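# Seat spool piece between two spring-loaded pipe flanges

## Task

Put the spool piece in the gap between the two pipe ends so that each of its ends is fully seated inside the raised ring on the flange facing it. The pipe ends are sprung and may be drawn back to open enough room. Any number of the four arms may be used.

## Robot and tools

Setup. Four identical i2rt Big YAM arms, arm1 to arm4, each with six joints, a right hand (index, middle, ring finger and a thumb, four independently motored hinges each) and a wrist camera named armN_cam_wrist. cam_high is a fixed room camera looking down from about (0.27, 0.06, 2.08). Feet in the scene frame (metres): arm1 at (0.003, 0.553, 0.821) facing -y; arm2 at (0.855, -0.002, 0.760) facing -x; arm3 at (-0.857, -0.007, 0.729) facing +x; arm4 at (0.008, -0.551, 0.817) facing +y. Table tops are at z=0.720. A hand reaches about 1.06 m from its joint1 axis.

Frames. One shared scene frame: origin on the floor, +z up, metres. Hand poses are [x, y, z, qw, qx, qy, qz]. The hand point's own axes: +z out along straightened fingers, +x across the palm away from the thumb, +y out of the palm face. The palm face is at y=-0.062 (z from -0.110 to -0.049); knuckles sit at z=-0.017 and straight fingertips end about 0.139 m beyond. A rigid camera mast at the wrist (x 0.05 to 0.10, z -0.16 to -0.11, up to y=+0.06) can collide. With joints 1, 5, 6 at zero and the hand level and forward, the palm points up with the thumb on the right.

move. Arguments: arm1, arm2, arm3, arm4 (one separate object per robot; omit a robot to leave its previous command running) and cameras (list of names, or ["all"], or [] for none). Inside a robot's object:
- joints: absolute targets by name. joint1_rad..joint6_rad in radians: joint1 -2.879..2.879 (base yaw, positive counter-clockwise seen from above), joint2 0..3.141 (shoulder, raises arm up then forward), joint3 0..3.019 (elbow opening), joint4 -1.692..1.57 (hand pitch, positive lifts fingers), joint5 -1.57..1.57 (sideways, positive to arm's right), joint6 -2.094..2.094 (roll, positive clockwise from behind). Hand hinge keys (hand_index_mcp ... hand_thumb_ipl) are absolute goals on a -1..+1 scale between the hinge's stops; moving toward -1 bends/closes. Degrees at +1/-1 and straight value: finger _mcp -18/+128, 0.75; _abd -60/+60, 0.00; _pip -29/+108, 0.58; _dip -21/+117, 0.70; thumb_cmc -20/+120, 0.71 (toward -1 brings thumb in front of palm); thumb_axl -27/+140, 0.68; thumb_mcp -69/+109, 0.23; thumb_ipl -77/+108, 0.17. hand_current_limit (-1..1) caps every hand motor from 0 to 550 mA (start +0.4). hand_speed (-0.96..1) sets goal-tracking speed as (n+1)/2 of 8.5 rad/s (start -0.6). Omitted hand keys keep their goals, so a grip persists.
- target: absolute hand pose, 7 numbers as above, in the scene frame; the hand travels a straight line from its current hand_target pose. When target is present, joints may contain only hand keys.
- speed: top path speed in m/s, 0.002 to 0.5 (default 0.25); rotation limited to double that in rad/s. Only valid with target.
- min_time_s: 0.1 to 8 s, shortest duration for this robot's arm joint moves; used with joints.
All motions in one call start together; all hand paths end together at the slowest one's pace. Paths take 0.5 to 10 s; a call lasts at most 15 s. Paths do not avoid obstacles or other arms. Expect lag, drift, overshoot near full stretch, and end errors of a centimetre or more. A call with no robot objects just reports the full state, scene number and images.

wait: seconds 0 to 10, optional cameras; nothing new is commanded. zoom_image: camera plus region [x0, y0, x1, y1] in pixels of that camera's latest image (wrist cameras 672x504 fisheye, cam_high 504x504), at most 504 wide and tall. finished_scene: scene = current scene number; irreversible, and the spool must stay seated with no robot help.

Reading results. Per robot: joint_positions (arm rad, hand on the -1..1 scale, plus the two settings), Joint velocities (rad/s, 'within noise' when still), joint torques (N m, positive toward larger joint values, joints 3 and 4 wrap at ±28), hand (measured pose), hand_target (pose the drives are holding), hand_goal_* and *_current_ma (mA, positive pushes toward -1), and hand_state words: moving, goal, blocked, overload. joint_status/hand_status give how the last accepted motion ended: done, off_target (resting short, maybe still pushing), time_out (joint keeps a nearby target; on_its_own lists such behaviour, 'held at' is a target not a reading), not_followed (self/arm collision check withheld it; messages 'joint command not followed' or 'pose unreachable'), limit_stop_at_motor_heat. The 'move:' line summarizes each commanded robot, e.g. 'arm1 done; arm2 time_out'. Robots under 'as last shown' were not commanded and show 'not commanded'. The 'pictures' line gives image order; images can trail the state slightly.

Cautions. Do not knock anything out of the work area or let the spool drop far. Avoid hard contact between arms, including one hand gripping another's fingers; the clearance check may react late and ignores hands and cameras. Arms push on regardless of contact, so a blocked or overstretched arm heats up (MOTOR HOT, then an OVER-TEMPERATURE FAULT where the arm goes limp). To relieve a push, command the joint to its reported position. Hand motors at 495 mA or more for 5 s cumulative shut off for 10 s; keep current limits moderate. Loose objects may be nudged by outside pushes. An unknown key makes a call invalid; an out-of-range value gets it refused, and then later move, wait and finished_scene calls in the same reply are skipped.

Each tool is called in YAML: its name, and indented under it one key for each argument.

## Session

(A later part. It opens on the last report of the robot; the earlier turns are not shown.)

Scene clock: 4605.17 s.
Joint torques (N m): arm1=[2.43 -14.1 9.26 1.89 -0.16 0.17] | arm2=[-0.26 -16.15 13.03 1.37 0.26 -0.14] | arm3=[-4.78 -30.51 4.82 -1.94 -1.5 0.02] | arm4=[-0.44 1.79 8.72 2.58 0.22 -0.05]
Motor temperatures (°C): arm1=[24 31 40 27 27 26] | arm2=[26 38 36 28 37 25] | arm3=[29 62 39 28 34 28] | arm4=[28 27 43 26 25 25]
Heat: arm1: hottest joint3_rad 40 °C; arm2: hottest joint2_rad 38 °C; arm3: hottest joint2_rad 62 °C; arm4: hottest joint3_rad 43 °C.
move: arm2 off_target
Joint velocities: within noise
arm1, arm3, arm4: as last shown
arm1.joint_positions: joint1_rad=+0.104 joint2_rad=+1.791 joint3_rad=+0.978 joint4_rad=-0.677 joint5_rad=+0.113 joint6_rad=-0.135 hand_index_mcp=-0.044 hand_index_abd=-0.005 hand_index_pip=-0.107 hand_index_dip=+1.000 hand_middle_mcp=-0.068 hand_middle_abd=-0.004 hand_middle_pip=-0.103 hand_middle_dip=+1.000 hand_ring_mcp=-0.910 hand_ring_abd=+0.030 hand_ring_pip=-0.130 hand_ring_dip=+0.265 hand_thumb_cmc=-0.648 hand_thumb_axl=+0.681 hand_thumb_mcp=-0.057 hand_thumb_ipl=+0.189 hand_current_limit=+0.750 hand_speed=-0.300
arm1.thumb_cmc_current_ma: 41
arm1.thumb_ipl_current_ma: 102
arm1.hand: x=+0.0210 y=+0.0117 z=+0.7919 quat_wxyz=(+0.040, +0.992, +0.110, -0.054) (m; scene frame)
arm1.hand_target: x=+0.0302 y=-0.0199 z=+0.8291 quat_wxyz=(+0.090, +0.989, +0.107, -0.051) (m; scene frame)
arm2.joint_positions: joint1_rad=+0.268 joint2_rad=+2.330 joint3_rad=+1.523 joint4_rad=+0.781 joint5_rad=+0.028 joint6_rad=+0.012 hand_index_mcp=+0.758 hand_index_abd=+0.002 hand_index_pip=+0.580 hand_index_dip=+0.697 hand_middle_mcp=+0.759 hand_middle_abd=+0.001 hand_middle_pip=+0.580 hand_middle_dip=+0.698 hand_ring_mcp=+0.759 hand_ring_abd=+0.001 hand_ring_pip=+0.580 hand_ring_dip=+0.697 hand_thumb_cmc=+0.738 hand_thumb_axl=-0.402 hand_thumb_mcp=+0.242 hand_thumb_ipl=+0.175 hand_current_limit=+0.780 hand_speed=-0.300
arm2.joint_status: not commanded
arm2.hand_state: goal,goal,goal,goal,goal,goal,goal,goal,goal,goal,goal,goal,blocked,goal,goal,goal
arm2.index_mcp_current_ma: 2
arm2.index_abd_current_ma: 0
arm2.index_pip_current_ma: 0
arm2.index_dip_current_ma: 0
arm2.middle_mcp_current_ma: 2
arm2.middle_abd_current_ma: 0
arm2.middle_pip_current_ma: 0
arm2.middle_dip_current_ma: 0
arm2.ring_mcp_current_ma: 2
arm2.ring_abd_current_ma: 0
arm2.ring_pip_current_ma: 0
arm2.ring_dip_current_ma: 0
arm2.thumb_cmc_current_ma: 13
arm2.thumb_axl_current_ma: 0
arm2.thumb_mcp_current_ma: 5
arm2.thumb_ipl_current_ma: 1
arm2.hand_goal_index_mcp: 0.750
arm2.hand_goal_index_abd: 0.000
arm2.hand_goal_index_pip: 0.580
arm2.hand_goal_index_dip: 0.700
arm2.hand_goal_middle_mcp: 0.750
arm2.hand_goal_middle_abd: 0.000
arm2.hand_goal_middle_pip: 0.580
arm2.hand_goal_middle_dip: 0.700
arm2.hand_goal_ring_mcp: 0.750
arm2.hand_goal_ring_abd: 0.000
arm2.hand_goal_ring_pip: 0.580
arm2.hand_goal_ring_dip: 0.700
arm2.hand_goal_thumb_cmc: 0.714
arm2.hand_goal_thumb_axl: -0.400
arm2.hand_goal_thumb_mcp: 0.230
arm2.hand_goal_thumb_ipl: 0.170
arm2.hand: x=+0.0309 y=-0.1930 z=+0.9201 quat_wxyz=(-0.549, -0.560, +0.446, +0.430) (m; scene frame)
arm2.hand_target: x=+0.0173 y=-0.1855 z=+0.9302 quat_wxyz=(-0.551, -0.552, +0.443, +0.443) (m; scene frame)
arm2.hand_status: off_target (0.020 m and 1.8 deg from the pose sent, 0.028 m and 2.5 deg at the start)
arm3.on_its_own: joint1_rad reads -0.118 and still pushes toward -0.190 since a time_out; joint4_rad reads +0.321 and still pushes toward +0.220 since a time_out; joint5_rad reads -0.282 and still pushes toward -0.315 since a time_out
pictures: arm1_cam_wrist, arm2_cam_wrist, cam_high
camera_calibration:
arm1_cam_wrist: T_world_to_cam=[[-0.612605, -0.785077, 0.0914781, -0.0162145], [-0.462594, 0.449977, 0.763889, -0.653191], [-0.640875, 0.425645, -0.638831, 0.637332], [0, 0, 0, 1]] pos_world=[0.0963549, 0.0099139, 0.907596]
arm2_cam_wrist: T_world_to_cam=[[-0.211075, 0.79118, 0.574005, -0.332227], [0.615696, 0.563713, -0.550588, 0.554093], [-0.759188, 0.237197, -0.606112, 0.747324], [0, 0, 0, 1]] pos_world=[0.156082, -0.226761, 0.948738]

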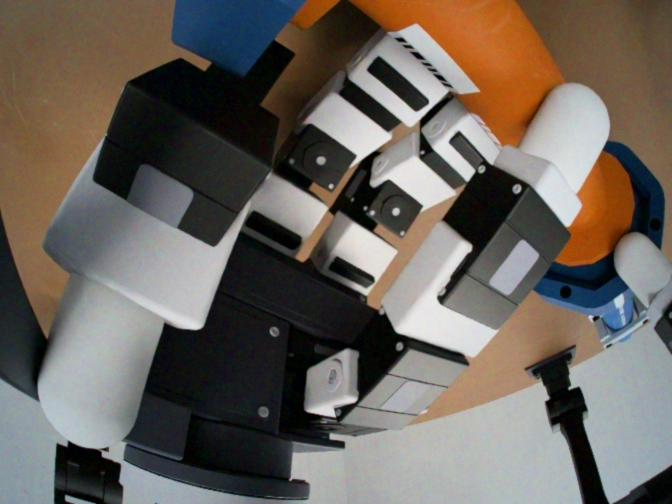

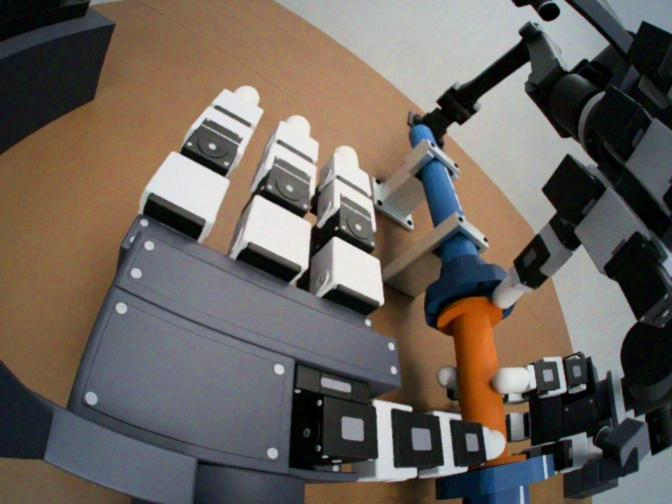

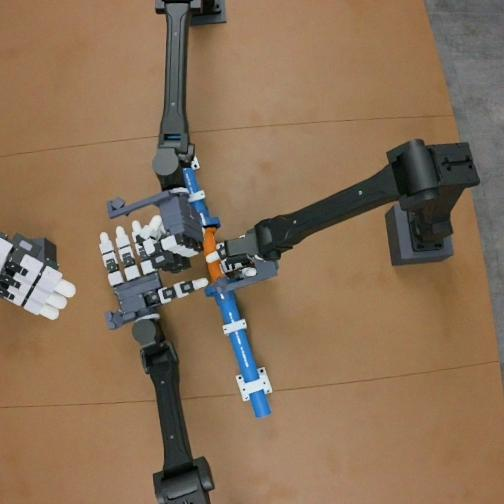

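move:
  arm1: {"target": [0.0290, -0.0193, 0.8330, 0.0908, 0.9879, 0.1153, -0.0514], "speed": 0.04}
  cameras: ["arm2_cam_wrist", "arm1_cam_wrist", "cam_high"]

zoom_image:
  camera: "arm2_cam_wrist"
  region: [460, 410, 570, 504]

zoom_image:
  camera: "arm2_cam_wrist"
  region: [410, 230, 530, 350]

zoom_image:
  camera: "cam_high"
  region: [190, 220, 260, 290]

Scene clock: 4709.27 s.
Joint torques (N m): arm1=[1.96 -15.27 8.76 1.65 -0.26 -0.07] | arm2=[-0.91 -15.97 13.05 1.31 0.25 -0.14] | arm3=[-4.6 -30.68 4.79 -1.96 -1.54 0.02] | arm4=[-0.79 1.55 8.81 2.41 0.19 -0.1]
Motor temperatures (°C): arm1=[24 31 40 27 27 26] | arm2=[26 37 37 28 33 25] | arm3=[29 62 39 28 34 28] | arm4=[28 27 43 26 25 25]
Heat: arm1: hottest joint3_rad 40 °C; arm2: hottest joint2_rad 37 °C; arm3: hottest joint2_rad 62 °C; arm4: hottest joint3_rad 43 °C.
move: arm1 off_target
Joint velocities: within noise
arm1.joint_positions: joint1_rad=+0.104 joint2_rad=+1.791 joint3_rad=+0.978 joint4_rad=-0.677 joint5_rad=+0.113 joint6_rad=-0.137 hand_index_mcp=-0.044 hand_index_abd=-0.005 hand_index_pip=-0.107 hand_index_dip=+1.000 hand_middle_mcp=-0.068 hand_middle_abd=-0.003 hand_middle_pip=-0.103 hand_middle_dip=+1.000 hand_ring_mcp=-0.910 hand_ring_abd=+0.030 hand_ring_pip=-0.130 hand_ring_dip=+0.265 hand_thumb_cmc=-0.648 hand_thumb_axl=+0.681 hand_thumb_mcp=-0.057 hand_thumb_ipl=+0.189 hand_current_limit=+0.750 hand_speed=-0.300
arm1.joint_status: not commanded
arm1.hand_state: blocked,goal,blocked,goal,blocked,goal,blocked,goal,blocked,blocked,blocked,goal,goal,goal,blocked,blocked
arm1.index_mcp_current_ma: 441
arm1.index_abd_current_ma: -12
arm1.index_pip_current_ma: 168
arm1.index_dip_current_ma: 0
arm1.middle_mcp_current_ma: 318
arm1.middle_abd_current_ma: -8
arm1.middle_pip_current_ma: 185
arm1.middle_dip_current_ma: 0
arm1.ring_mcp_current_ma: 310
arm1.ring_abd_current_ma: 94
arm1.ring_pip_current_ma: 70
arm1.ring_dip_current_ma: 15
arm1.thumb_cmc_current_ma: 42
arm1.thumb_axl_current_ma: 11
arm1.thumb_mcp_current_ma: 481
arm1.thumb_ipl_current_ma: 102
arm1.hand_goal_index_mcp: -0.140
arm1.hand_goal_index_abd: 0.000
arm1.hand_goal_index_pip: -0.150
arm1.hand_goal_index_dip: 1.000
arm1.hand_goal_middle_mcp: -0.140
arm1.hand_goal_middle_abd: 0.000
arm1.hand_goal_middle_pip: -0.150
arm1.hand_goal_middle_dip: 1.000
arm1.hand_goal_ring_mcp: -0.980
arm1.hand_goal_ring_abd: 0.000
arm1.hand_goal_ring_pip: -0.150
arm1.hand_goal_ring_dip: 0.260
arm1.hand_goal_thumb_cmc: -0.660
arm1.hand_goal_thumb_axl: 0.678
arm1.hand_goal_thumb_mcp: -0.150
arm1.hand_goal_thumb_ipl: 0.168
arm1.hand: x=+0.0211 y=+0.0117 z=+0.7918 quat_wxyz=(+0.040, +0.992, +0.111, -0.054) (m; scene frame)
arm1.hand_target: x=+0.0288 y=-0.0174 z=+0.8336 quat_wxyz=(+0.091, +0.988, +0.115, -0.051) (m; scene frame)
arm1.hand_status: off_target (0.052 m and 5.8 deg from the pose sent, 0.052 m and 5.9 deg at the start)
arm2, arm3, arm4: as last shown
arm2.joint_positions: joint1_rad=+0.268 joint2_rad=+2.331 joint3_rad=+1.523 joint4_rad=+0.780 joint5_rad=+0.028 joint6_rad=+0.012 hand_index_mcp=+0.758 hand_index_abd=+0.002 hand_index_pip=+0.580 hand_index_dip=+0.697 hand_middle_mcp=+0.759 hand_middle_abd=+0.001 hand_middle_pip=+0.580 hand_middle_dip=+0.698 hand_ring_mcp=+0.759 hand_ring_abd=+0.001 hand_ring_pip=+0.580 hand_ring_dip=+0.697 hand_thumb_cmc=+0.738 hand_thumb_axl=-0.402 hand_thumb_mcp=+0.242 hand_thumb_ipl=+0.175 hand_current_limit=+0.780 hand_speed=-0.300
arm2.hand: x=+0.0308 y=-0.1930 z=+0.9197 quat_wxyz=(-0.549, -0.561, +0.446, +0.430) (m; scene frame)
arm2.hand_target: x=+0.0173 y=-0.1855 z=+0.9301 quat_wxyz=(-0.551, -0.552, +0.443, +0.442) (m; scene frame)
arm3.on_its_own: joint1_rad reads -0.118 and still pushes toward -0.190 since a time_out; joint4_rad reads +0.321 and still pushes toward +0.220 since a time_out; joint5_rad reads -0.282 and still pushes toward -0.315 since a time_out
pictures: arm1_cam_wrist, arm2_cam_wrist, cam_high
camera_calibration:
arm1_cam_wrist: T_world_to_cam=[[-0.6114, -0.786019, 0.0914621, -0.016098], [-0.463163, 0.449171, 0.764019, -0.65312], [-0.641616, 0.424759, -0.638678, 0.637297], [0, 0, 0, 1]] pos_world=[0.0965559, 0.0100116, 0.907496]
arm2_cam_wrist: T_world_to_cam=[[-0.211507, 0.79106, 0.574011, -0.33202], [0.616067, 0.563842, -0.550041, 0.553379], [-0.758767, 0.237292, -0.606602, 0.747563], [0, 0, 0, 1]] pos_world=[0.156082, -0.226761, 0.948437]

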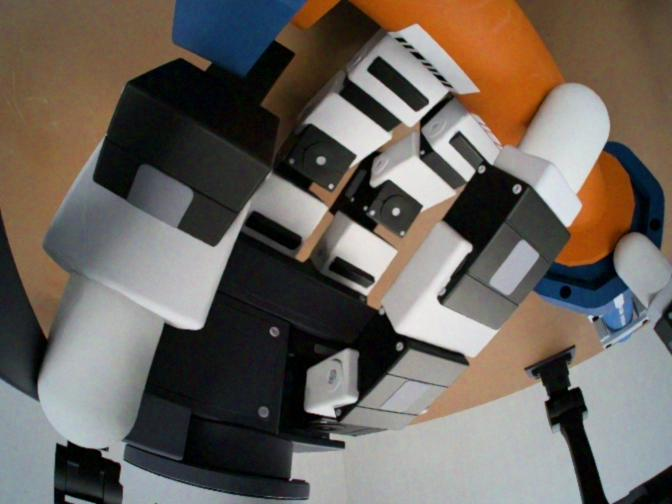

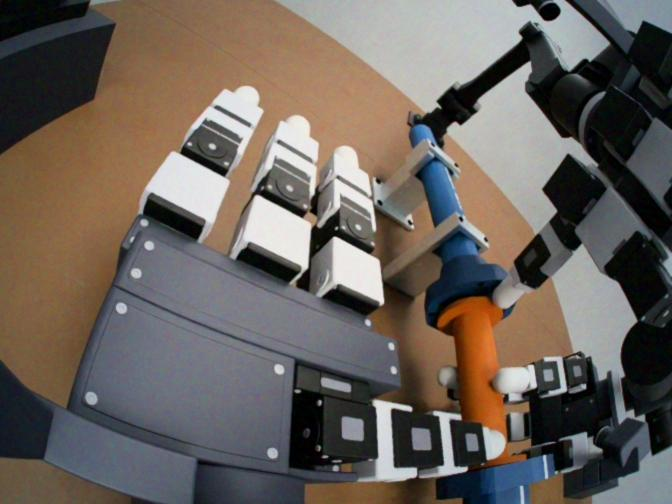

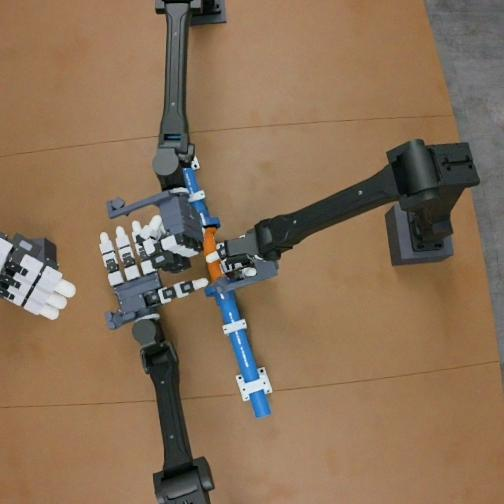

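Scaled by 4.582 from the camera's 672x504 image, which has a finer 960x720 frame.

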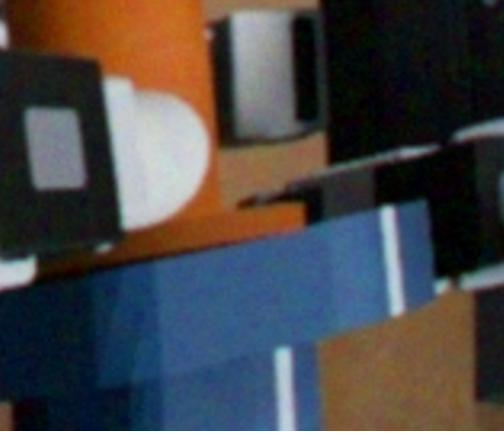

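Scaled by 4.200 from the camera's 672x504 image, which has a finer 960x720 frame.

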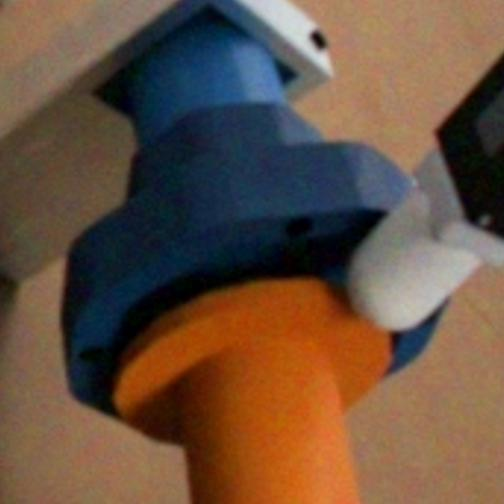

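Scaled by 7.200 from the camera's 504x504 image, which has a finer 720x720 frame.

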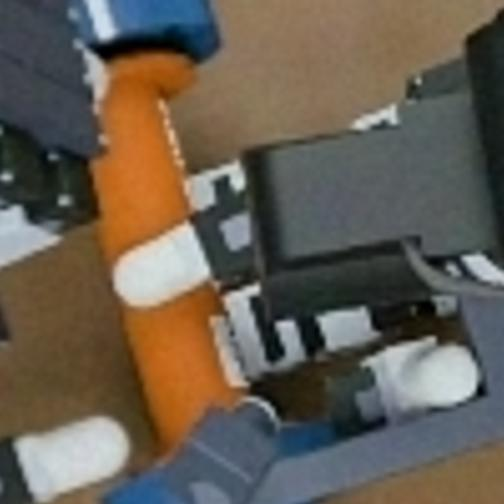

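move:
  arm1: {"target": [0.0287, -0.0165, 0.8390, 0.0908, 0.9879, 0.1153, -0.0514], "speed": 0.04}
  cameras: ["arm2_cam_wrist", "cam_high"]

zoom_image:
  camera: "arm2_cam_wrist"
  region: [460, 410, 570, 504]

zoom_image:
  camera: "arm2_cam_wrist"
  region: [410, 230, 530, 350]

Scene clock: 4729.40 s.
Joint torques (N m): arm1=[1.9 -16.32 8.51 1.22 -0.27 -0.06] | arm2=[-0.26 -16.38 13.16 1.43 0.23 -0.12] | arm3=[-4.84 -30.39 4.86 -1.95 -1.53 0.01] | arm4=[-1.61 2.2 9.02 2.39 0.22 -0.11]
Motor temperatures (°C): arm1=[24 32 40 27 27 26] | arm2=[26 37 37 28 32 25] | arm3=[29 63 39 28 34 28] | arm4=[28 27 43 26 25 25]
Heat: arm1: hottest joint3_rad 40 °C; arm2: hottest joint2_rad 37 °C; arm3: hottest joint2_rad 63 °C; arm4: hottest joint3_rad 43 °C.
move: arm1 off_target
Joint velocities: within noise
arm1.joint_positions: joint1_rad=+0.104 joint2_rad=+1.790 joint3_rad=+0.978 joint4_rad=-0.678 joint5_rad=+0.113 joint6_rad=-0.137 hand_index_mcp=-0.044 hand_index_abd=-0.003 hand_index_pip=-0.107 hand_index_dip=+1.000 hand_middle_mcp=-0.068 hand_middle_abd=-0.002 hand_middle_pip=-0.103 hand_middle_dip=+1.000 hand_ring_mcp=-0.910 hand_ring_abd=+0.030 hand_ring_pip=-0.130 hand_ring_dip=+0.265 hand_thumb_cmc=-0.647 hand_thumb_axl=+0.681 hand_thumb_mcp=-0.057 hand_thumb_ipl=+0.189 hand_current_limit=+0.750 hand_speed=-0.300
arm1.joint_status: not commanded
arm1.hand_state: blocked,goal,blocked,goal,blocked,goal,blocked,goal,blocked,blocked,blocked,goal,goal,goal,blocked,blocked
arm1.index_mcp_current_ma: 441
arm1.index_abd_current_ma: -6
arm1.index_pip_current_ma: 168
arm1.index_dip_current_ma: 0
arm1.middle_mcp_current_ma: 318
arm1.middle_abd_current_ma: -3
arm1.middle_pip_current_ma: 185
arm1.middle_dip_current_ma: 0
arm1.ring_mcp_current_ma: 310
arm1.ring_abd_current_ma: 94
arm1.ring_pip_current_ma: 70
arm1.ring_dip_current_ma: 15
arm1.thumb_cmc_current_ma: 43
arm1.thumb_axl_current_ma: 12
arm1.thumb_mcp_current_ma: 481
arm1.thumb_ipl_current_ma: 102
arm1.hand_goal_index_mcp: -0.140
arm1.hand_goal_index_abd: 0.000
arm1.hand_goal_index_pip: -0.150
arm1.hand_goal_index_dip: 1.000
arm1.hand_goal_middle_mcp: -0.140
arm1.hand_goal_middle_abd: 0.000
arm1.hand_goal_middle_pip: -0.150
arm1.hand_goal_middle_dip: 1.000
arm1.hand_goal_ring_mcp: -0.980
arm1.hand_goal_ring_abd: 0.000
arm1.hand_goal_ring_pip: -0.150
arm1.hand_goal_ring_dip: 0.260
arm1.hand_goal_thumb_cmc: -0.660
arm1.hand_goal_thumb_axl: 0.678
arm1.hand_goal_thumb_mcp: -0.150
arm1.hand_goal_thumb_ipl: 0.168
arm1.hand: x=+0.0211 y=+0.0118 z=+0.7921 quat_wxyz=(+0.040, +0.992, +0.111, -0.054) (m; scene frame)
arm1.hand_target: x=+0.0285 y=-0.0148 z=+0.8389 quat_wxyz=(+0.091, +0.988, +0.115, -0.051) (m; scene frame)
arm1.hand_status: off_target (0.055 m and 5.9 deg from the pose sent, 0.055 m and 5.9 deg at the start)
arm2, arm3, arm4: as last shown
arm3.on_its_own: joint1_rad reads -0.118 and still pushes toward -0.190 since a time_out; joint4_rad reads +0.321 and still pushes toward +0.220 since a time_out; joint5_rad reads -0.282 and still pushes toward -0.315 since a time_out
pictures: arm2_cam_wrist, cam_high
camera_calibration:
arm2_cam_wrist: T_world_to_cam=[[-0.211507, 0.79106, 0.574011, -0.33202], [0.616067, 0.563842, -0.550041, 0.553379], [-0.758767, 0.237292, -0.606602, 0.747563], [0, 0, 0, 1]] pos_world=[0.156082, -0.226761, 0.948437]

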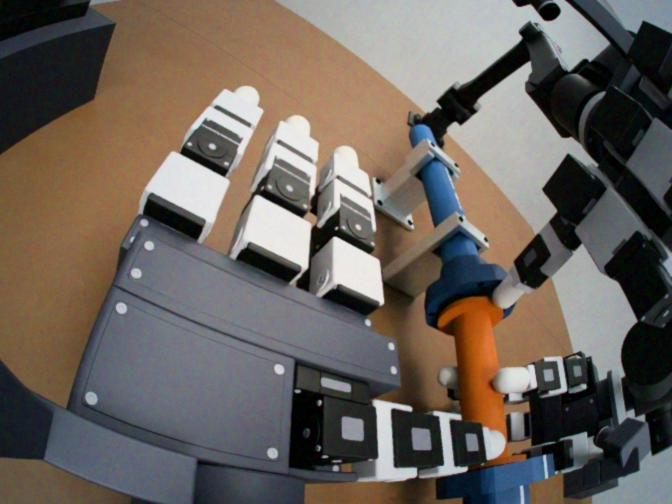

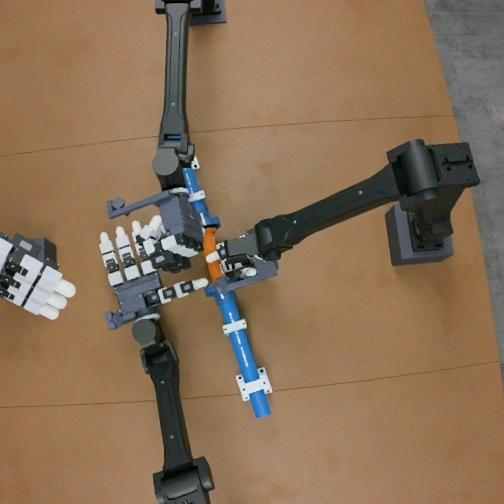

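Scaled by 4.582 from the camera's 672x504 image, which has a finer 960x720 frame.

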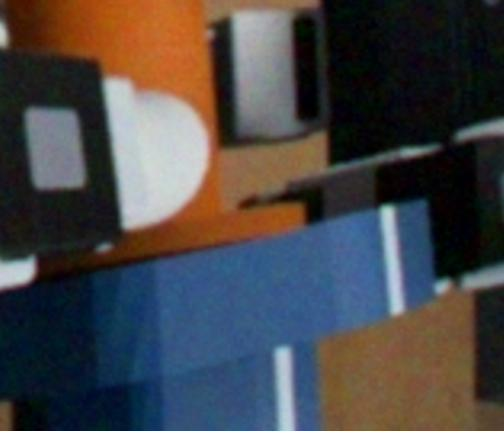

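Scaled by 4.200 from the camera's 672x504 image, which has a finer 960x720 frame.

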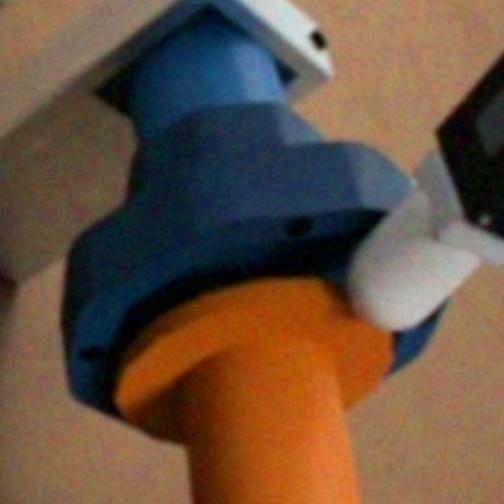

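move:
  arm1: {"target": [0.0286, -0.0155, 0.8450, 0.0908, 0.9879, 0.1153, -0.0514], "speed": 0.04}
  cameras: ["arm2_cam_wrist"]

zoom_image:
  camera: "arm2_cam_wrist"
  region: [460, 410, 570, 504]

zoom_image:
  camera: "arm2_cam_wrist"
  region: [410, 230, 530, 350]

Scene clock: 4735.87 s.
Joint torques (N m): arm1=[1.96 -16.62 8.64 1.21 -0.18 0] | arm2=[-0.67 -16.15 13.07 1.51 0.24 -0.12] | arm3=[-4.72 -30.86 4.81 -1.91 -1.52 0.02] | arm4=[-0.97 1.9 8.76 2.45 0.24 -0.08]
Motor temperatures (°C): arm1=[24 32 39 27 27 26] | arm2=[26 37 37 28 32 25] | arm3=[29 63 39 28 34 28] | arm4=[28 27 43 26 25 25]
Heat: arm1: hottest joint3_rad 39 °C; arm2: hottest joint2_rad 37 °C; arm3: hottest joint2_rad 63 °C; arm4: hottest joint3_rad 43 °C.
move: arm1 off_target
Joint velocities: within noise
arm1.joint_positions: joint1_rad=+0.104 joint2_rad=+1.781 joint3_rad=+0.978 joint4_rad=-0.692 joint5_rad=+0.110 joint6_rad=-0.143 hand_index_mcp=-0.044 hand_index_abd=-0.003 hand_index_pip=-0.107 hand_index_dip=+1.000 hand_middle_mcp=-0.068 hand_middle_abd=-0.001 hand_middle_pip=-0.103 hand_middle_dip=+1.000 hand_ring_mcp=-0.910 hand_ring_abd=+0.030 hand_ring_pip=-0.130 hand_ring_dip=+0.265 hand_thumb_cmc=-0.646 hand_thumb_axl=+0.682 hand_thumb_mcp=-0.057 hand_thumb_ipl=+0.189 hand_current_limit=+0.750 hand_speed=-0.300
arm1.joint_status: not commanded
arm1.hand_state: blocked,goal,blocked,goal,blocked,goal,blocked,goal,blocked,blocked,blocked,goal,goal,goal,blocked,blocked
arm1.index_mcp_current_ma: 441
arm1.index_abd_current_ma: -7
arm1.index_pip_current_ma: 168
arm1.index_dip_current_ma: 0
arm1.middle_mcp_current_ma: 318
arm1.middle_abd_current_ma: -3
arm1.middle_pip_current_ma: 185
arm1.middle_dip_current_ma: 0
arm1.ring_mcp_current_ma: 310
arm1.ring_abd_current_ma: 94
arm1.ring_pip_current_ma: 70
arm1.ring_dip_current_ma: 15
arm1.thumb_cmc_current_ma: 48
arm1.thumb_axl_current_ma: 14
arm1.thumb_mcp_current_ma: 481
arm1.thumb_ipl_current_ma: 102
arm1.hand_goal_index_mcp: -0.140
arm1.hand_goal_index_abd: 0.000
arm1.hand_goal_index_pip: -0.150
arm1.hand_goal_index_dip: 1.000
arm1.hand_goal_middle_mcp: -0.140
arm1.hand_goal_middle_abd: 0.000
arm1.hand_goal_middle_pip: -0.150
arm1.hand_goal_middle_dip: 1.000
arm1.hand_goal_ring_mcp: -0.980
arm1.hand_goal_ring_abd: 0.000
arm1.hand_goal_ring_pip: -0.150
arm1.hand_goal_ring_dip: 0.260
arm1.hand_goal_thumb_cmc: -0.660
arm1.hand_goal_thumb_axl: 0.678
arm1.hand_goal_thumb_mcp: -0.150
arm1.hand_goal_thumb_ipl: 0.168
arm1.hand: x=+0.0218 y=+0.0138 z=+0.7952 quat_wxyz=(+0.037, +0.991, +0.114, -0.053) (m; scene frame)
arm1.hand_target: x=+0.0284 y=-0.0137 z=+0.8450 quat_wxyz=(+0.091, +0.988, +0.115, -0.051) (m; scene frame)
arm1.hand_status: off_target (0.058 m and 6.2 deg from the pose sent, 0.060 m and 5.9 deg at the start)
arm2, arm3, arm4: as last shown
arm3.on_its_own: joint1_rad reads -0.118 and still pushes toward -0.190 since a time_out; joint4_rad reads +0.321 and still pushes toward +0.220 since a time_out; joint5_rad reads -0.282 and still pushes toward -0.315 since a time_out
pictures: arm2_cam_wrist
camera_calibration:
arm2_cam_wrist: T_world_to_cam=[[-0.211507, 0.79106, 0.574011, -0.33202], [0.616067, 0.563842, -0.550041, 0.553379], [-0.758767, 0.237292, -0.606602, 0.747563], [0, 0, 0, 1]] pos_world=[0.156082, -0.226761, 0.948437]

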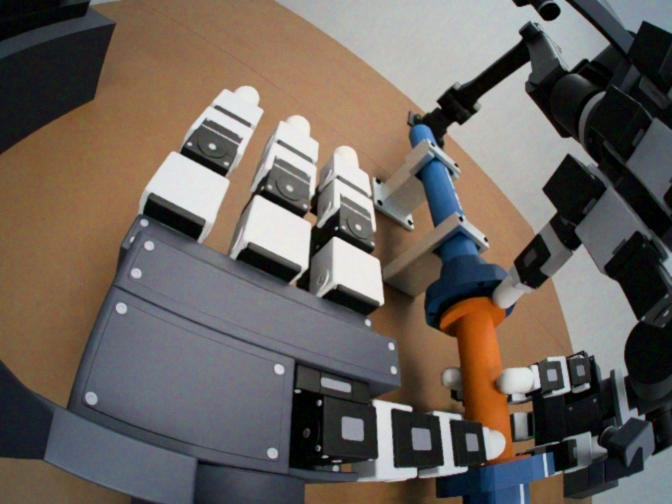

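Scaled by 4.582 from the camera's 672x504 image, which has a finer 960x720 frame.

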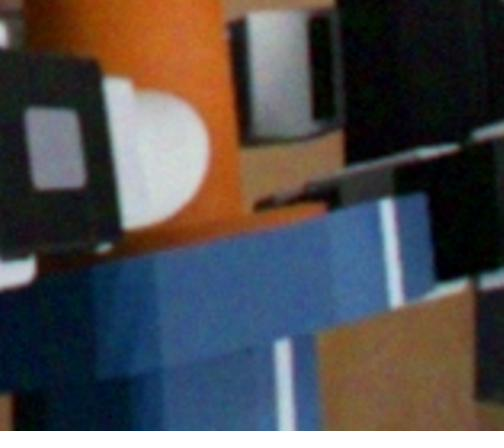

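Scaled by 4.200 from the camera's 672x504 image, which has a finer 960x720 frame.

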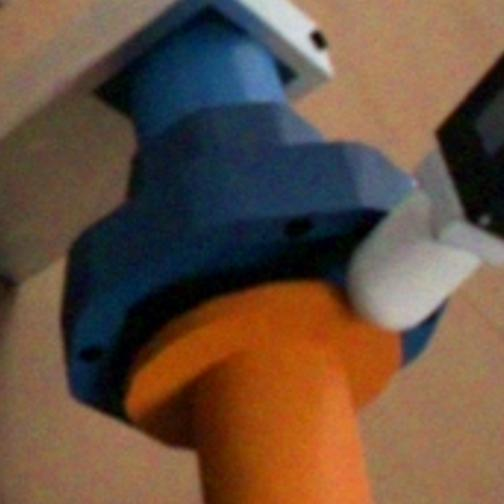

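move:
  arm1: {"target": [0.0281, -0.0135, 0.8480, 0.0908, 0.9879, 0.1153, -0.0514], "speed": 0.04}
  cameras: ["arm2_cam_wrist", "cam_high", "arm1_cam_wrist"]

zoom_image:
  camera: "arm2_cam_wrist"
  region: [460, 410, 570, 504]

zoom_image:
  camera: "arm2_cam_wrist"
  region: [410, 230, 530, 350]

zoom_image:
  camera: "cam_high"
  region: [190, 220, 260, 290]

zoom_image:
  camera: "arm1_cam_wrist"
  region: [500, 130, 672, 330]

Scene clock: 4752.43 s.
Joint torques (N m): arm1=[1.9 -16.56 8.49 1.25 -0.05 0.06] | arm2=[-0.73 -16.32 13.04 1.35 0.25 -0.12] | arm3=[-4.72 -30.62 4.83 -1.91 -1.52 0.04] | arm4=[-0.85 1.85 8.81 2.39 0.23 -0.04]
Motor temperatures (°C): arm1=[24 32 39 27 27 26] | arm2=[26 37 37 28 32 25] | arm3=[29 63 39 28 34 28] | arm4=[28 27 43 26 25 25]
Heat: arm1: hottest joint3_rad 39 °C; arm2: hottest joint2_rad 37 °C; arm3: hottest joint2_rad 63 °C; arm4: hottest joint3_rad 43 °C.
move: arm1 off_target
Joint velocities: within noise
arm1.joint_positions: joint1_rad=+0.104 joint2_rad=+1.772 joint3_rad=+0.978 joint4_rad=-0.700 joint5_rad=+0.107 joint6_rad=-0.150 hand_index_mcp=-0.035 hand_index_abd=-0.006 hand_index_pip=-0.101 hand_index_dip=+1.000 hand_middle_mcp=-0.068 hand_middle_abd=-0.003 hand_middle_pip=-0.103 hand_middle_dip=+1.000 hand_ring_mcp=-0.910 hand_ring_abd=+0.030 hand_ring_pip=-0.130 hand_ring_dip=+0.265 hand_thumb_cmc=-0.641 hand_thumb_axl=+0.684 hand_thumb_mcp=-0.064 hand_thumb_ipl=+0.189 hand_current_limit=+0.750 hand_speed=-0.300
arm1.joint_status: not commanded
arm1.hand_state: blocked,goal,blocked,goal,blocked,goal,blocked,goal,blocked,blocked,blocked,goal,goal,goal,blocked,blocked
arm1.index_mcp_current_ma: 481
arm1.index_abd_current_ma: -16
arm1.index_pip_current_ma: 191
arm1.index_dip_current_ma: 0
arm1.middle_mcp_current_ma: 320
arm1.middle_abd_current_ma: -6
arm1.middle_pip_current_ma: 185
arm1.middle_dip_current_ma: 0
arm1.ring_mcp_current_ma: 310
arm1.ring_abd_current_ma: 94
arm1.ring_pip_current_ma: 70
arm1.ring_dip_current_ma: 15
arm1.thumb_cmc_current_ma: 67
arm1.thumb_axl_current_ma: 22
arm1.thumb_mcp_current_ma: 481
arm1.thumb_ipl_current_ma: 102
arm1.hand_goal_index_mcp: -0.140
arm1.hand_goal_index_abd: 0.000
arm1.hand_goal_index_pip: -0.150
arm1.hand_goal_index_dip: 1.000
arm1.hand_goal_middle_mcp: -0.140
arm1.hand_goal_middle_abd: 0.000
arm1.hand_goal_middle_pip: -0.150
arm1.hand_goal_middle_dip: 1.000
arm1.hand_goal_ring_mcp: -0.980
arm1.hand_goal_ring_abd: 0.000
arm1.hand_goal_ring_pip: -0.150
arm1.hand_goal_ring_dip: 0.260
arm1.hand_goal_thumb_cmc: -0.660
arm1.hand_goal_thumb_axl: 0.678
arm1.hand_goal_thumb_mcp: -0.150
arm1.hand_goal_thumb_ipl: 0.168
arm1.hand: x=+0.0229 y=+0.0142 z=+0.7990 quat_wxyz=(+0.038, +0.991, +0.117, -0.051) (m; scene frame)
arm1.hand_target: x=+0.0279 y=-0.0118 z=+0.8478 quat_wxyz=(+0.091, +0.988, +0.115, -0.051) (m; scene frame)
arm1.hand_status: off_target (0.056 m and 6.1 deg from the pose sent, 0.060 m and 6.2 deg at the start)
arm2, arm3, arm4: as last shown
arm3.joint_positions: joint1_rad=-0.118 joint2_rad=+2.142 joint3_rad=+1.873 joint4_rad=+0.321 joint5_rad=-0.282 joint6_rad=+1.867 hand_index_mcp=-0.418 hand_index_abd=+0.001 hand_index_pip=-0.677 hand_index_dip=-0.098 hand_middle_mcp=-0.419 hand_middle_abd=+0.002 hand_middle_pip=-0.680 hand_middle_dip=-0.098 hand_ring_mcp=-0.419 hand_ring_abd=+0.000 hand_ring_pip=-0.680 hand_ring_dip=-0.098 hand_thumb_cmc=+0.650 hand_thumb_axl=-0.430 hand_thumb_mcp=+0.247 hand_thumb_ipl=+0.183 hand_current_limit=+0.780 hand_speed=-0.300
arm3.thumb_ipl_current_ma: 7
arm3.on_its_own: joint1_rad reads -0.118 and still pushes toward -0.190 since a time_out; joint4_rad reads +0.321 and still pushes toward +0.220 since a time_out; joint5_rad reads -0.282 and still pushes toward -0.315 since a time_out
pictures: arm1_cam_wrist, arm2_cam_wrist, cam_high
camera_calibration:
arm1_cam_wrist: T_world_to_cam=[[-0.601548, -0.794348, 0.0845628, -0.00825323], [-0.472108, 0.438907, 0.76451, -0.65897], [-0.644402, 0.419966, -0.639042, 0.642366], [0, 0, 0, 1]] pos_world=[0.0978721, 0.0128982, 0.914985]
arm2_cam_wrist: T_world_to_cam=[[-0.211507, 0.79106, 0.574011, -0.33202], [0.616067, 0.563842, -0.550041, 0.553379], [-0.758767, 0.237292, -0.606602, 0.747563], [0, 0, 0, 1]] pos_world=[0.156082, -0.226761, 0.948437]

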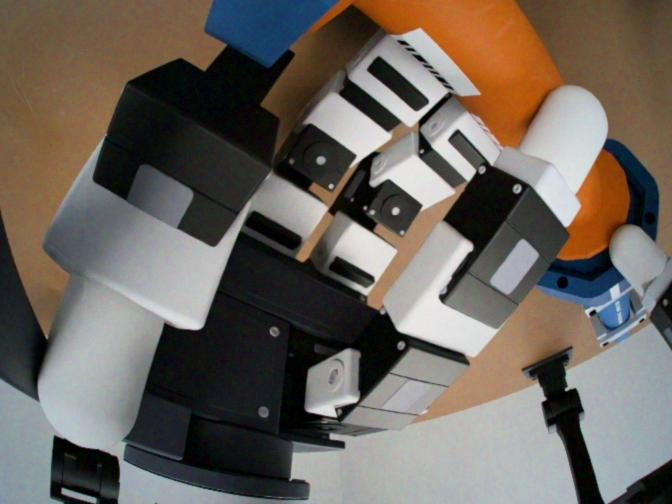

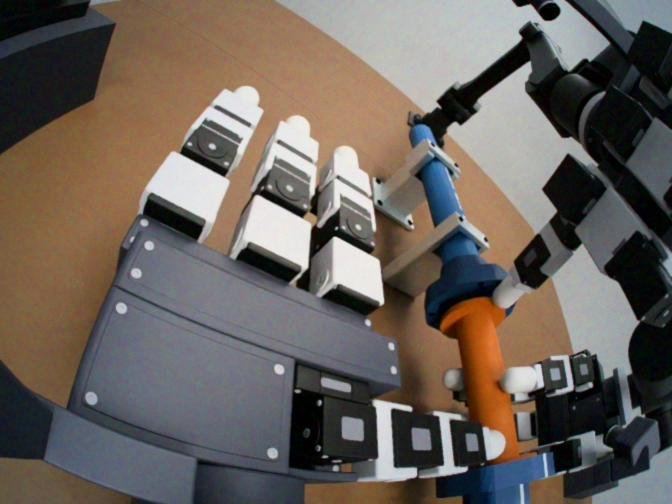

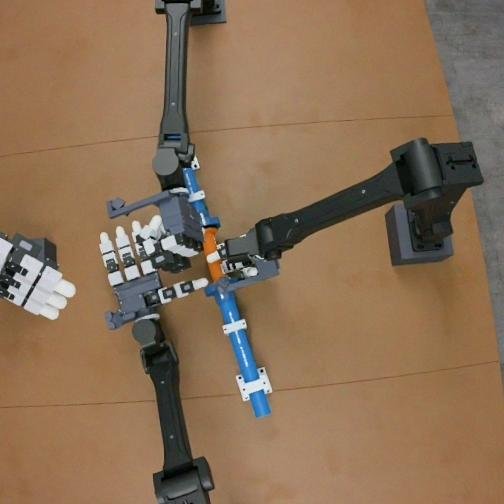

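Scaled by 4.582 from the camera's 672x504 image, which has a finer 960x720 frame.

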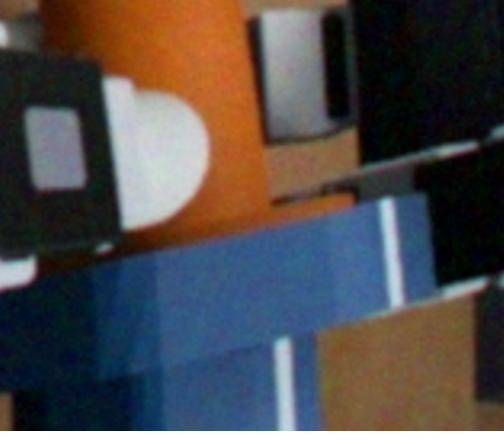

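Scaled by 4.200 from the camera's 672x504 image, which has a finer 960x720 frame.

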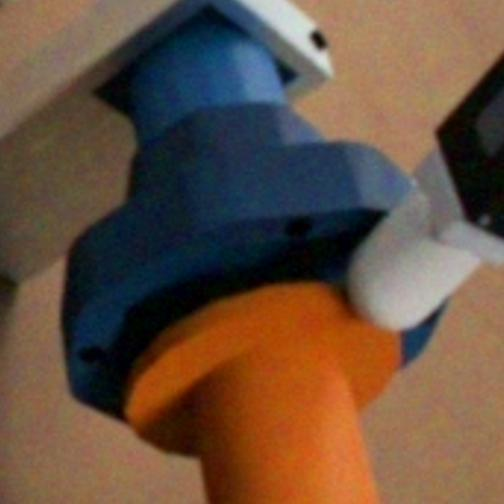

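Scaled by 7.200 from the camera's 504x504 image, which has a finer 720x720 frame.

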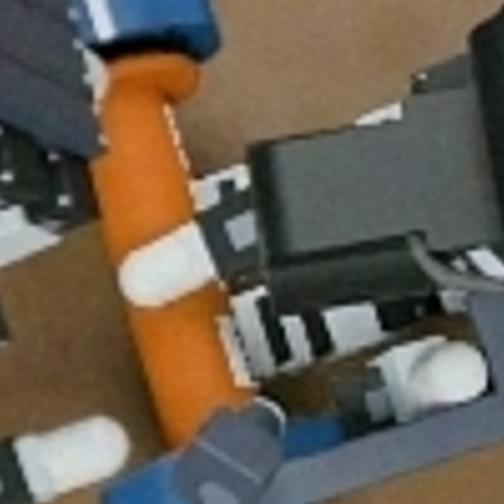

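Scaled by 2.520 from the camera's 672x504 image, which has a finer 960x720 frame.

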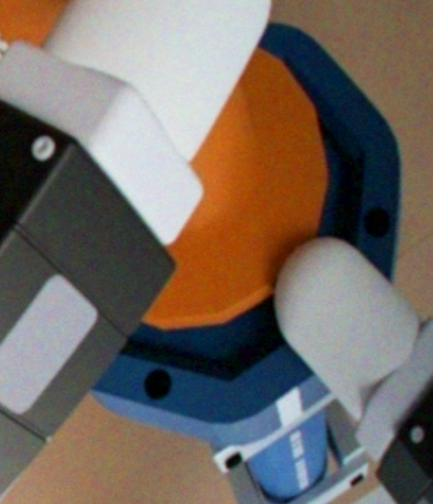

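move:
  arm1: {"target": [0.0281, -0.0135, 0.8300, 0.0908, 0.9879, 0.1153, -0.0514], "speed": 0.04}
  cameras: ["arm2_cam_wrist", "cam_high", "arm1_cam_wrist"]

zoom_image:
  camera: "arm2_cam_wrist"
  region: [460, 410, 570, 504]

zoom_image:
  camera: "arm2_cam_wrist"
  region: [410, 230, 530, 350]

zoom_image:
  camera: "arm1_cam_wrist"
  region: [180, 0, 340, 80]

Scene clock: 4765.77 s.
Joint torques (N m): arm1=[1.85 -14.15 7.84 2.66 -0.05 0.06] | arm2=[-0.38 -16.26 13.03 1.43 0.24 -0.11] | arm3=[-4.6 -30.86 4.85 -1.98 -1.51 0.03] | arm4=[-0.56 1.85 8.76 2.56 0.24 -0.07]
Motor temperatures (°C): arm1=[24 32 39 27 27 26] | arm2=[26 37 37 28 31 25] | arm3=[29 63 38 28 34 28] | arm4=[28 27 43 26 25 25]
Heat: arm1: hottest joint3_rad 39 °C; arm2: hottest joint2_rad 37 °C; arm3: hottest joint2_rad 63 °C; arm4: hottest joint3_rad 43 °C.
move: arm1 off_target
Joint velocities: within noise
arm1.joint_positions: joint1_rad=+0.104 joint2_rad=+1.772 joint3_rad=+0.973 joint4_rad=-0.690 joint5_rad=+0.107 joint6_rad=-0.150 hand_index_mcp=-0.035 hand_index_abd=-0.006 hand_index_pip=-0.101 hand_index_dip=+1.000 hand_middle_mcp=-0.068 hand_middle_abd=-0.003 hand_middle_pip=-0.103 hand_middle_dip=+1.000 hand_ring_mcp=-0.910 hand_ring_abd=+0.030 hand_ring_pip=-0.130 hand_ring_dip=+0.265 hand_thumb_cmc=-0.641 hand_thumb_axl=+0.684 hand_thumb_mcp=-0.064 hand_thumb_ipl=+0.189 hand_current_limit=+0.750 hand_speed=-0.300
arm1.joint_status: not commanded
arm1.hand_state: blocked,goal,blocked,goal,blocked,goal,blocked,goal,blocked,blocked,blocked,goal,goal,goal,blocked,blocked
arm1.index_mcp_current_ma: 481
arm1.index_abd_current_ma: -16
arm1.index_pip_current_ma: 191
arm1.index_dip_current_ma: 0
arm1.middle_mcp_current_ma: 320
arm1.middle_abd_current_ma: -6
arm1.middle_pip_current_ma: 185
arm1.middle_dip_current_ma: 0
arm1.ring_mcp_current_ma: 308
arm1.ring_abd_current_ma: 94
arm1.ring_pip_current_ma: 72
arm1.ring_dip_current_ma: 15
arm1.thumb_cmc_current_ma: 69
arm1.thumb_axl_current_ma: 22
arm1.thumb_mcp_current_ma: 481
arm1.thumb_ipl_current_ma: 104
arm1.hand_goal_index_mcp: -0.140
arm1.hand_goal_index_abd: 0.000
arm1.hand_goal_index_pip: -0.150
arm1.hand_goal_index_dip: 1.000
arm1.hand_goal_middle_mcp: -0.140
arm1.hand_goal_middle_abd: 0.000
arm1.hand_goal_middle_pip: -0.150
arm1.hand_goal_middle_dip: 1.000
arm1.hand_goal_ring_mcp: -0.980
arm1.hand_goal_ring_abd: 0.000
arm1.hand_goal_ring_pip: -0.150
arm1.hand_goal_ring_dip: 0.260
arm1.hand_goal_thumb_cmc: -0.660
arm1.hand_goal_thumb_axl: 0.678
arm1.hand_goal_thumb_mcp: -0.150
arm1.hand_goal_thumb_ipl: 0.168
arm1.hand: x=+0.0229 y=+0.0143 z=+0.7982 quat_wxyz=(+0.040, +0.991, +0.117, -0.051) (m; scene frame)
arm1.hand_target: x=+0.0281 y=-0.0119 z=+0.8310 quat_wxyz=(+0.091, +0.988, +0.115, -0.051) (m; scene frame)
arm1.hand_status: off_target (0.043 m and 5.8 deg from the pose sent, 0.042 m and 6.1 deg at the start)
arm2: as last shown
arm3.joint_positions: joint1_rad=-0.118 joint2_rad=+2.142 joint3_rad=+1.873 joint4_rad=+0.321 joint5_rad=-0.282 joint6_rad=+1.867 hand_index_mcp=-0.418 hand_index_abd=+0.001 hand_index_pip=-0.677 hand_index_dip=-0.098 hand_middle_mcp=-0.419 hand_middle_abd=+0.002 hand_middle_pip=-0.680 hand_middle_dip=-0.098 hand_ring_mcp=-0.419 hand_ring_abd=+0.000 hand_ring_pip=-0.680 hand_ring_dip=-0.098 hand_thumb_cmc=+0.650 hand_thumb_axl=-0.430 hand_thumb_mcp=+0.247 hand_thumb_ipl=+0.183 hand_current_limit=+0.780 hand_speed=-0.300
arm3.joint_status: not commanded
arm3.hand_state: goal,goal,goal,goal,goal,goal,goal,goal,goal,goal,goal,goal,blocked,goal,goal,goal
arm3.index_mcp_current_ma: 3
arm3.index_abd_current_ma: 1
arm3.index_pip_current_ma: 4
arm3.index_dip_current_ma: 4
arm3.middle_mcp_current_ma: 1
arm3.middle_abd_current_ma: 2
arm3.middle_pip_current_ma: 0
arm3.middle_dip_current_ma: 4
arm3.ring_mcp_current_ma: 2
arm3.ring_abd_current_ma: -1
arm3.ring_pip_current_ma: 1
arm3.ring_dip_current_ma: 4
arm3.thumb_cmc_current_ma: -229
arm3.thumb_axl_current_ma: -31
arm3.thumb_mcp_current_ma: -42
arm3.thumb_ipl_current_ma: 7
arm3.hand_goal_index_mcp: -0.420
arm3.hand_goal_index_abd: 0.000
arm3.hand_goal_index_pip: -0.680
arm3.hand_goal_index_dip: -0.100
arm3.hand_goal_middle_mcp: -0.420
arm3.hand_goal_middle_abd: 0.000
arm3.hand_goal_middle_pip: -0.680
arm3.hand_goal_middle_dip: -0.100
arm3.hand_goal_ring_mcp: -0.420
arm3.hand_goal_ring_abd: 0.000
arm3.hand_goal_ring_pip: -0.680
arm3.hand_goal_ring_dip: -0.100
arm3.hand_goal_thumb_cmc: 0.714
arm3.hand_goal_thumb_axl: -0.420
arm3.hand_goal_thumb_mcp: 0.260
arm3.hand_goal_thumb_ipl: 0.180
arm3.on_its_own: joint1_rad reads -0.118 and still pushes toward -0.190 since a time_out; joint4_rad reads +0.321 and still pushes toward +0.220 since a time_out; joint5_rad reads -0.282 and still pushes toward -0.315 since a time_out
arm3.hand: x=+0.0506 y=-0.1419 z=+1.0020 quat_wxyz=(-0.159, +0.690, -0.043, +0.705) (m; scene frame)
arm3.hand_target: x=+0.0087 y=-0.1933 z=+1.0274 quat_wxyz=(-0.156, +0.708, -0.073, +0.685) (m; scene frame)
arm3.hand_status: not commanded
arm4.joint_positions: joint1_rad=-0.465 joint2_rad=+0.615 joint3_rad=+1.366 joint4_rad=-1.199 joint5_rad=+0.099 joint6_rad=+1.070 hand_index_mcp=+0.756 hand_index_abd=+0.000 hand_index_pip=+0.577 hand_index_dip=+0.696 hand_middle_mcp=+0.756 hand_middle_abd=+0.000 hand_middle_pip=+0.577 hand_middle_dip=+0.696 hand_ring_mcp=+0.756 hand_ring_abd=+0.000 hand_ring_pip=+0.577 hand_ring_dip=+0.696 hand_thumb_cmc=+0.716 hand_thumb_axl=+0.677 hand_thumb_mcp=+0.226 hand_thumb_ipl=+0.168 hand_current_limit=+0.400 hand_speed=-0.600
arm4.joint_status: not commanded
arm4.hand_state: goal,goal,goal,goal,goal,goal,goal,goal,goal,goal,goal,goal,goal,goal,goal,goal
arm4.index_mcp_current_ma: 0
arm4.index_abd_current_ma: 0
arm4.index_pip_current_ma: 0
arm4.index_dip_current_ma: 0
arm4.middle_mcp_current_ma: 0
arm4.middle_abd_current_ma: 0
arm4.middle_pip_current_ma: 0
arm4.middle_dip_current_ma: 0
arm4.ring_mcp_current_ma: 0
arm4.ring_abd_current_ma: 0
arm4.ring_pip_current_ma: 0
arm4.ring_dip_current_ma: 0
arm4.thumb_cmc_current_ma: 0
arm4.thumb_axl_current_ma: 0
arm4.thumb_mcp_current_ma: 0
arm4.thumb_ipl_current_ma: 0
arm4.hand_goal_index_mcp: 0.754
arm4.hand_goal_index_abd: 0.000
arm4.hand_goal_index_pip: 0.576
arm4.hand_goal_index_dip: 0.696
arm4.hand_goal_middle_mcp: 0.754
arm4.hand_goal_middle_abd: 0.000
arm4.hand_goal_middle_pip: 0.576
arm4.hand_goal_middle_dip: 0.696
arm4.hand_goal_ring_mcp: 0.754
arm4.hand_goal_ring_abd: 0.000
arm4.hand_goal_ring_pip: 0.576
arm4.hand_goal_ring_dip: 0.696
arm4.hand_goal_thumb_cmc: 0.714
arm4.hand_goal_thumb_axl: 0.678
arm4.hand_goal_thumb_mcp: 0.226
arm4.hand_goal_thumb_ipl: 0.168
arm4.hand: x=+0.2036 y=-0.3639 z=+1.4001 quat_wxyz=(-0.114, +0.600, +0.595, +0.523) (m; scene frame)
arm4.hand_target: x=+0.2018 y=-0.3671 z=+1.4143 quat_wxyz=(-0.119, +0.594, +0.588, +0.536) (m; scene frame)
arm4.hand_status: not commanded
pictures: arm1_cam_wrist, arm2_cam_wrist, cam_high
camera_calibration:
arm1_cam_wrist: T_world_to_cam=[[-0.601595, -0.793916, 0.0882093, -0.0110388], [-0.472466, 0.442689, 0.762104, -0.656605], [-0.644096, 0.416802, -0.641418, 0.643751], [0, 0, 0, 1]] pos_world=[0.0977727, 0.0135912, 0.914288]
arm2_cam_wrist: T_world_to_cam=[[-0.211507, 0.79106, 0.574011, -0.33202], [0.616067, 0.563842, -0.550041, 0.553379], [-0.758767, 0.237292, -0.606602, 0.747563], [0, 0, 0, 1]] pos_world=[0.156082, -0.226761, 0.948437]

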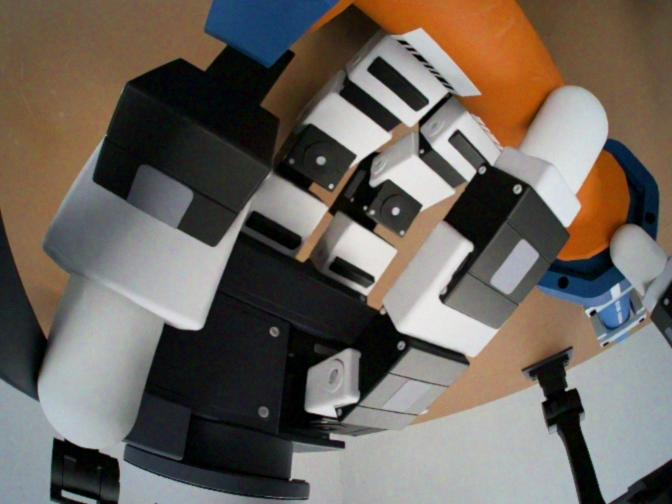

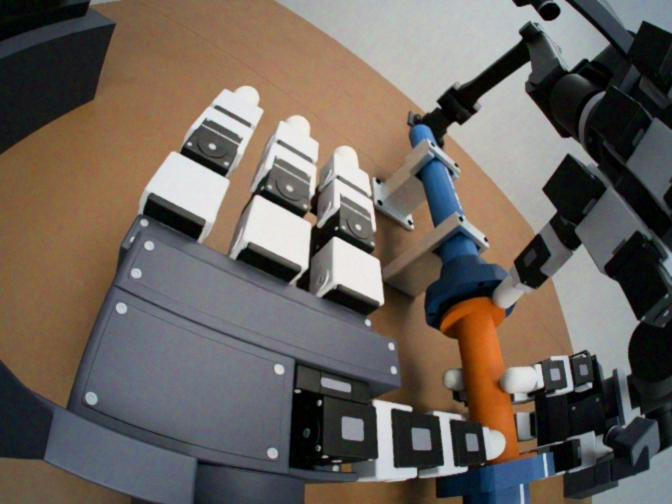

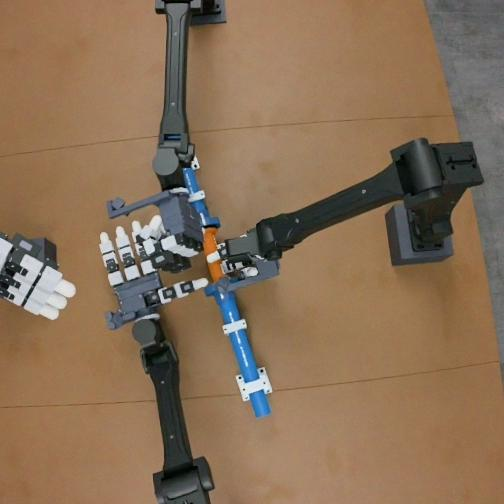

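Scaled by 4.582 from the camera's 672x504 image, which has a finer 960x720 frame.

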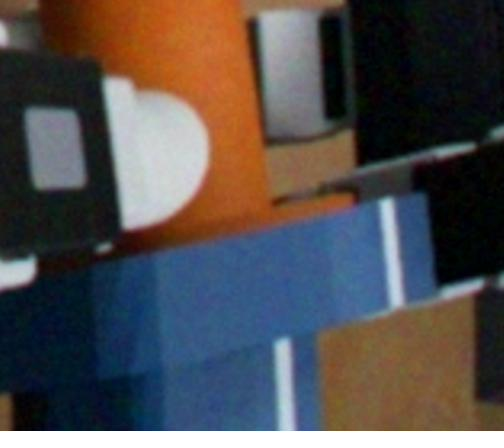

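Scaled by 4.200 from the camera's 672x504 image, which has a finer 960x720 frame.

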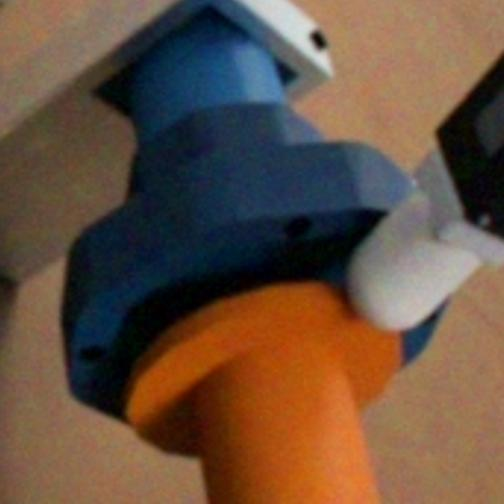

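Scaled by 3.150 from the camera's 672x504 image, which has a finer 960x720 frame.

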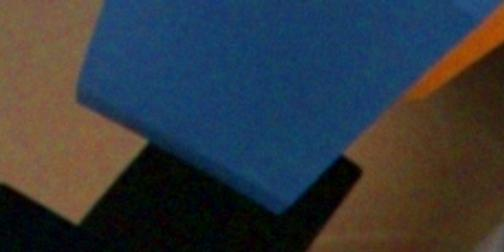

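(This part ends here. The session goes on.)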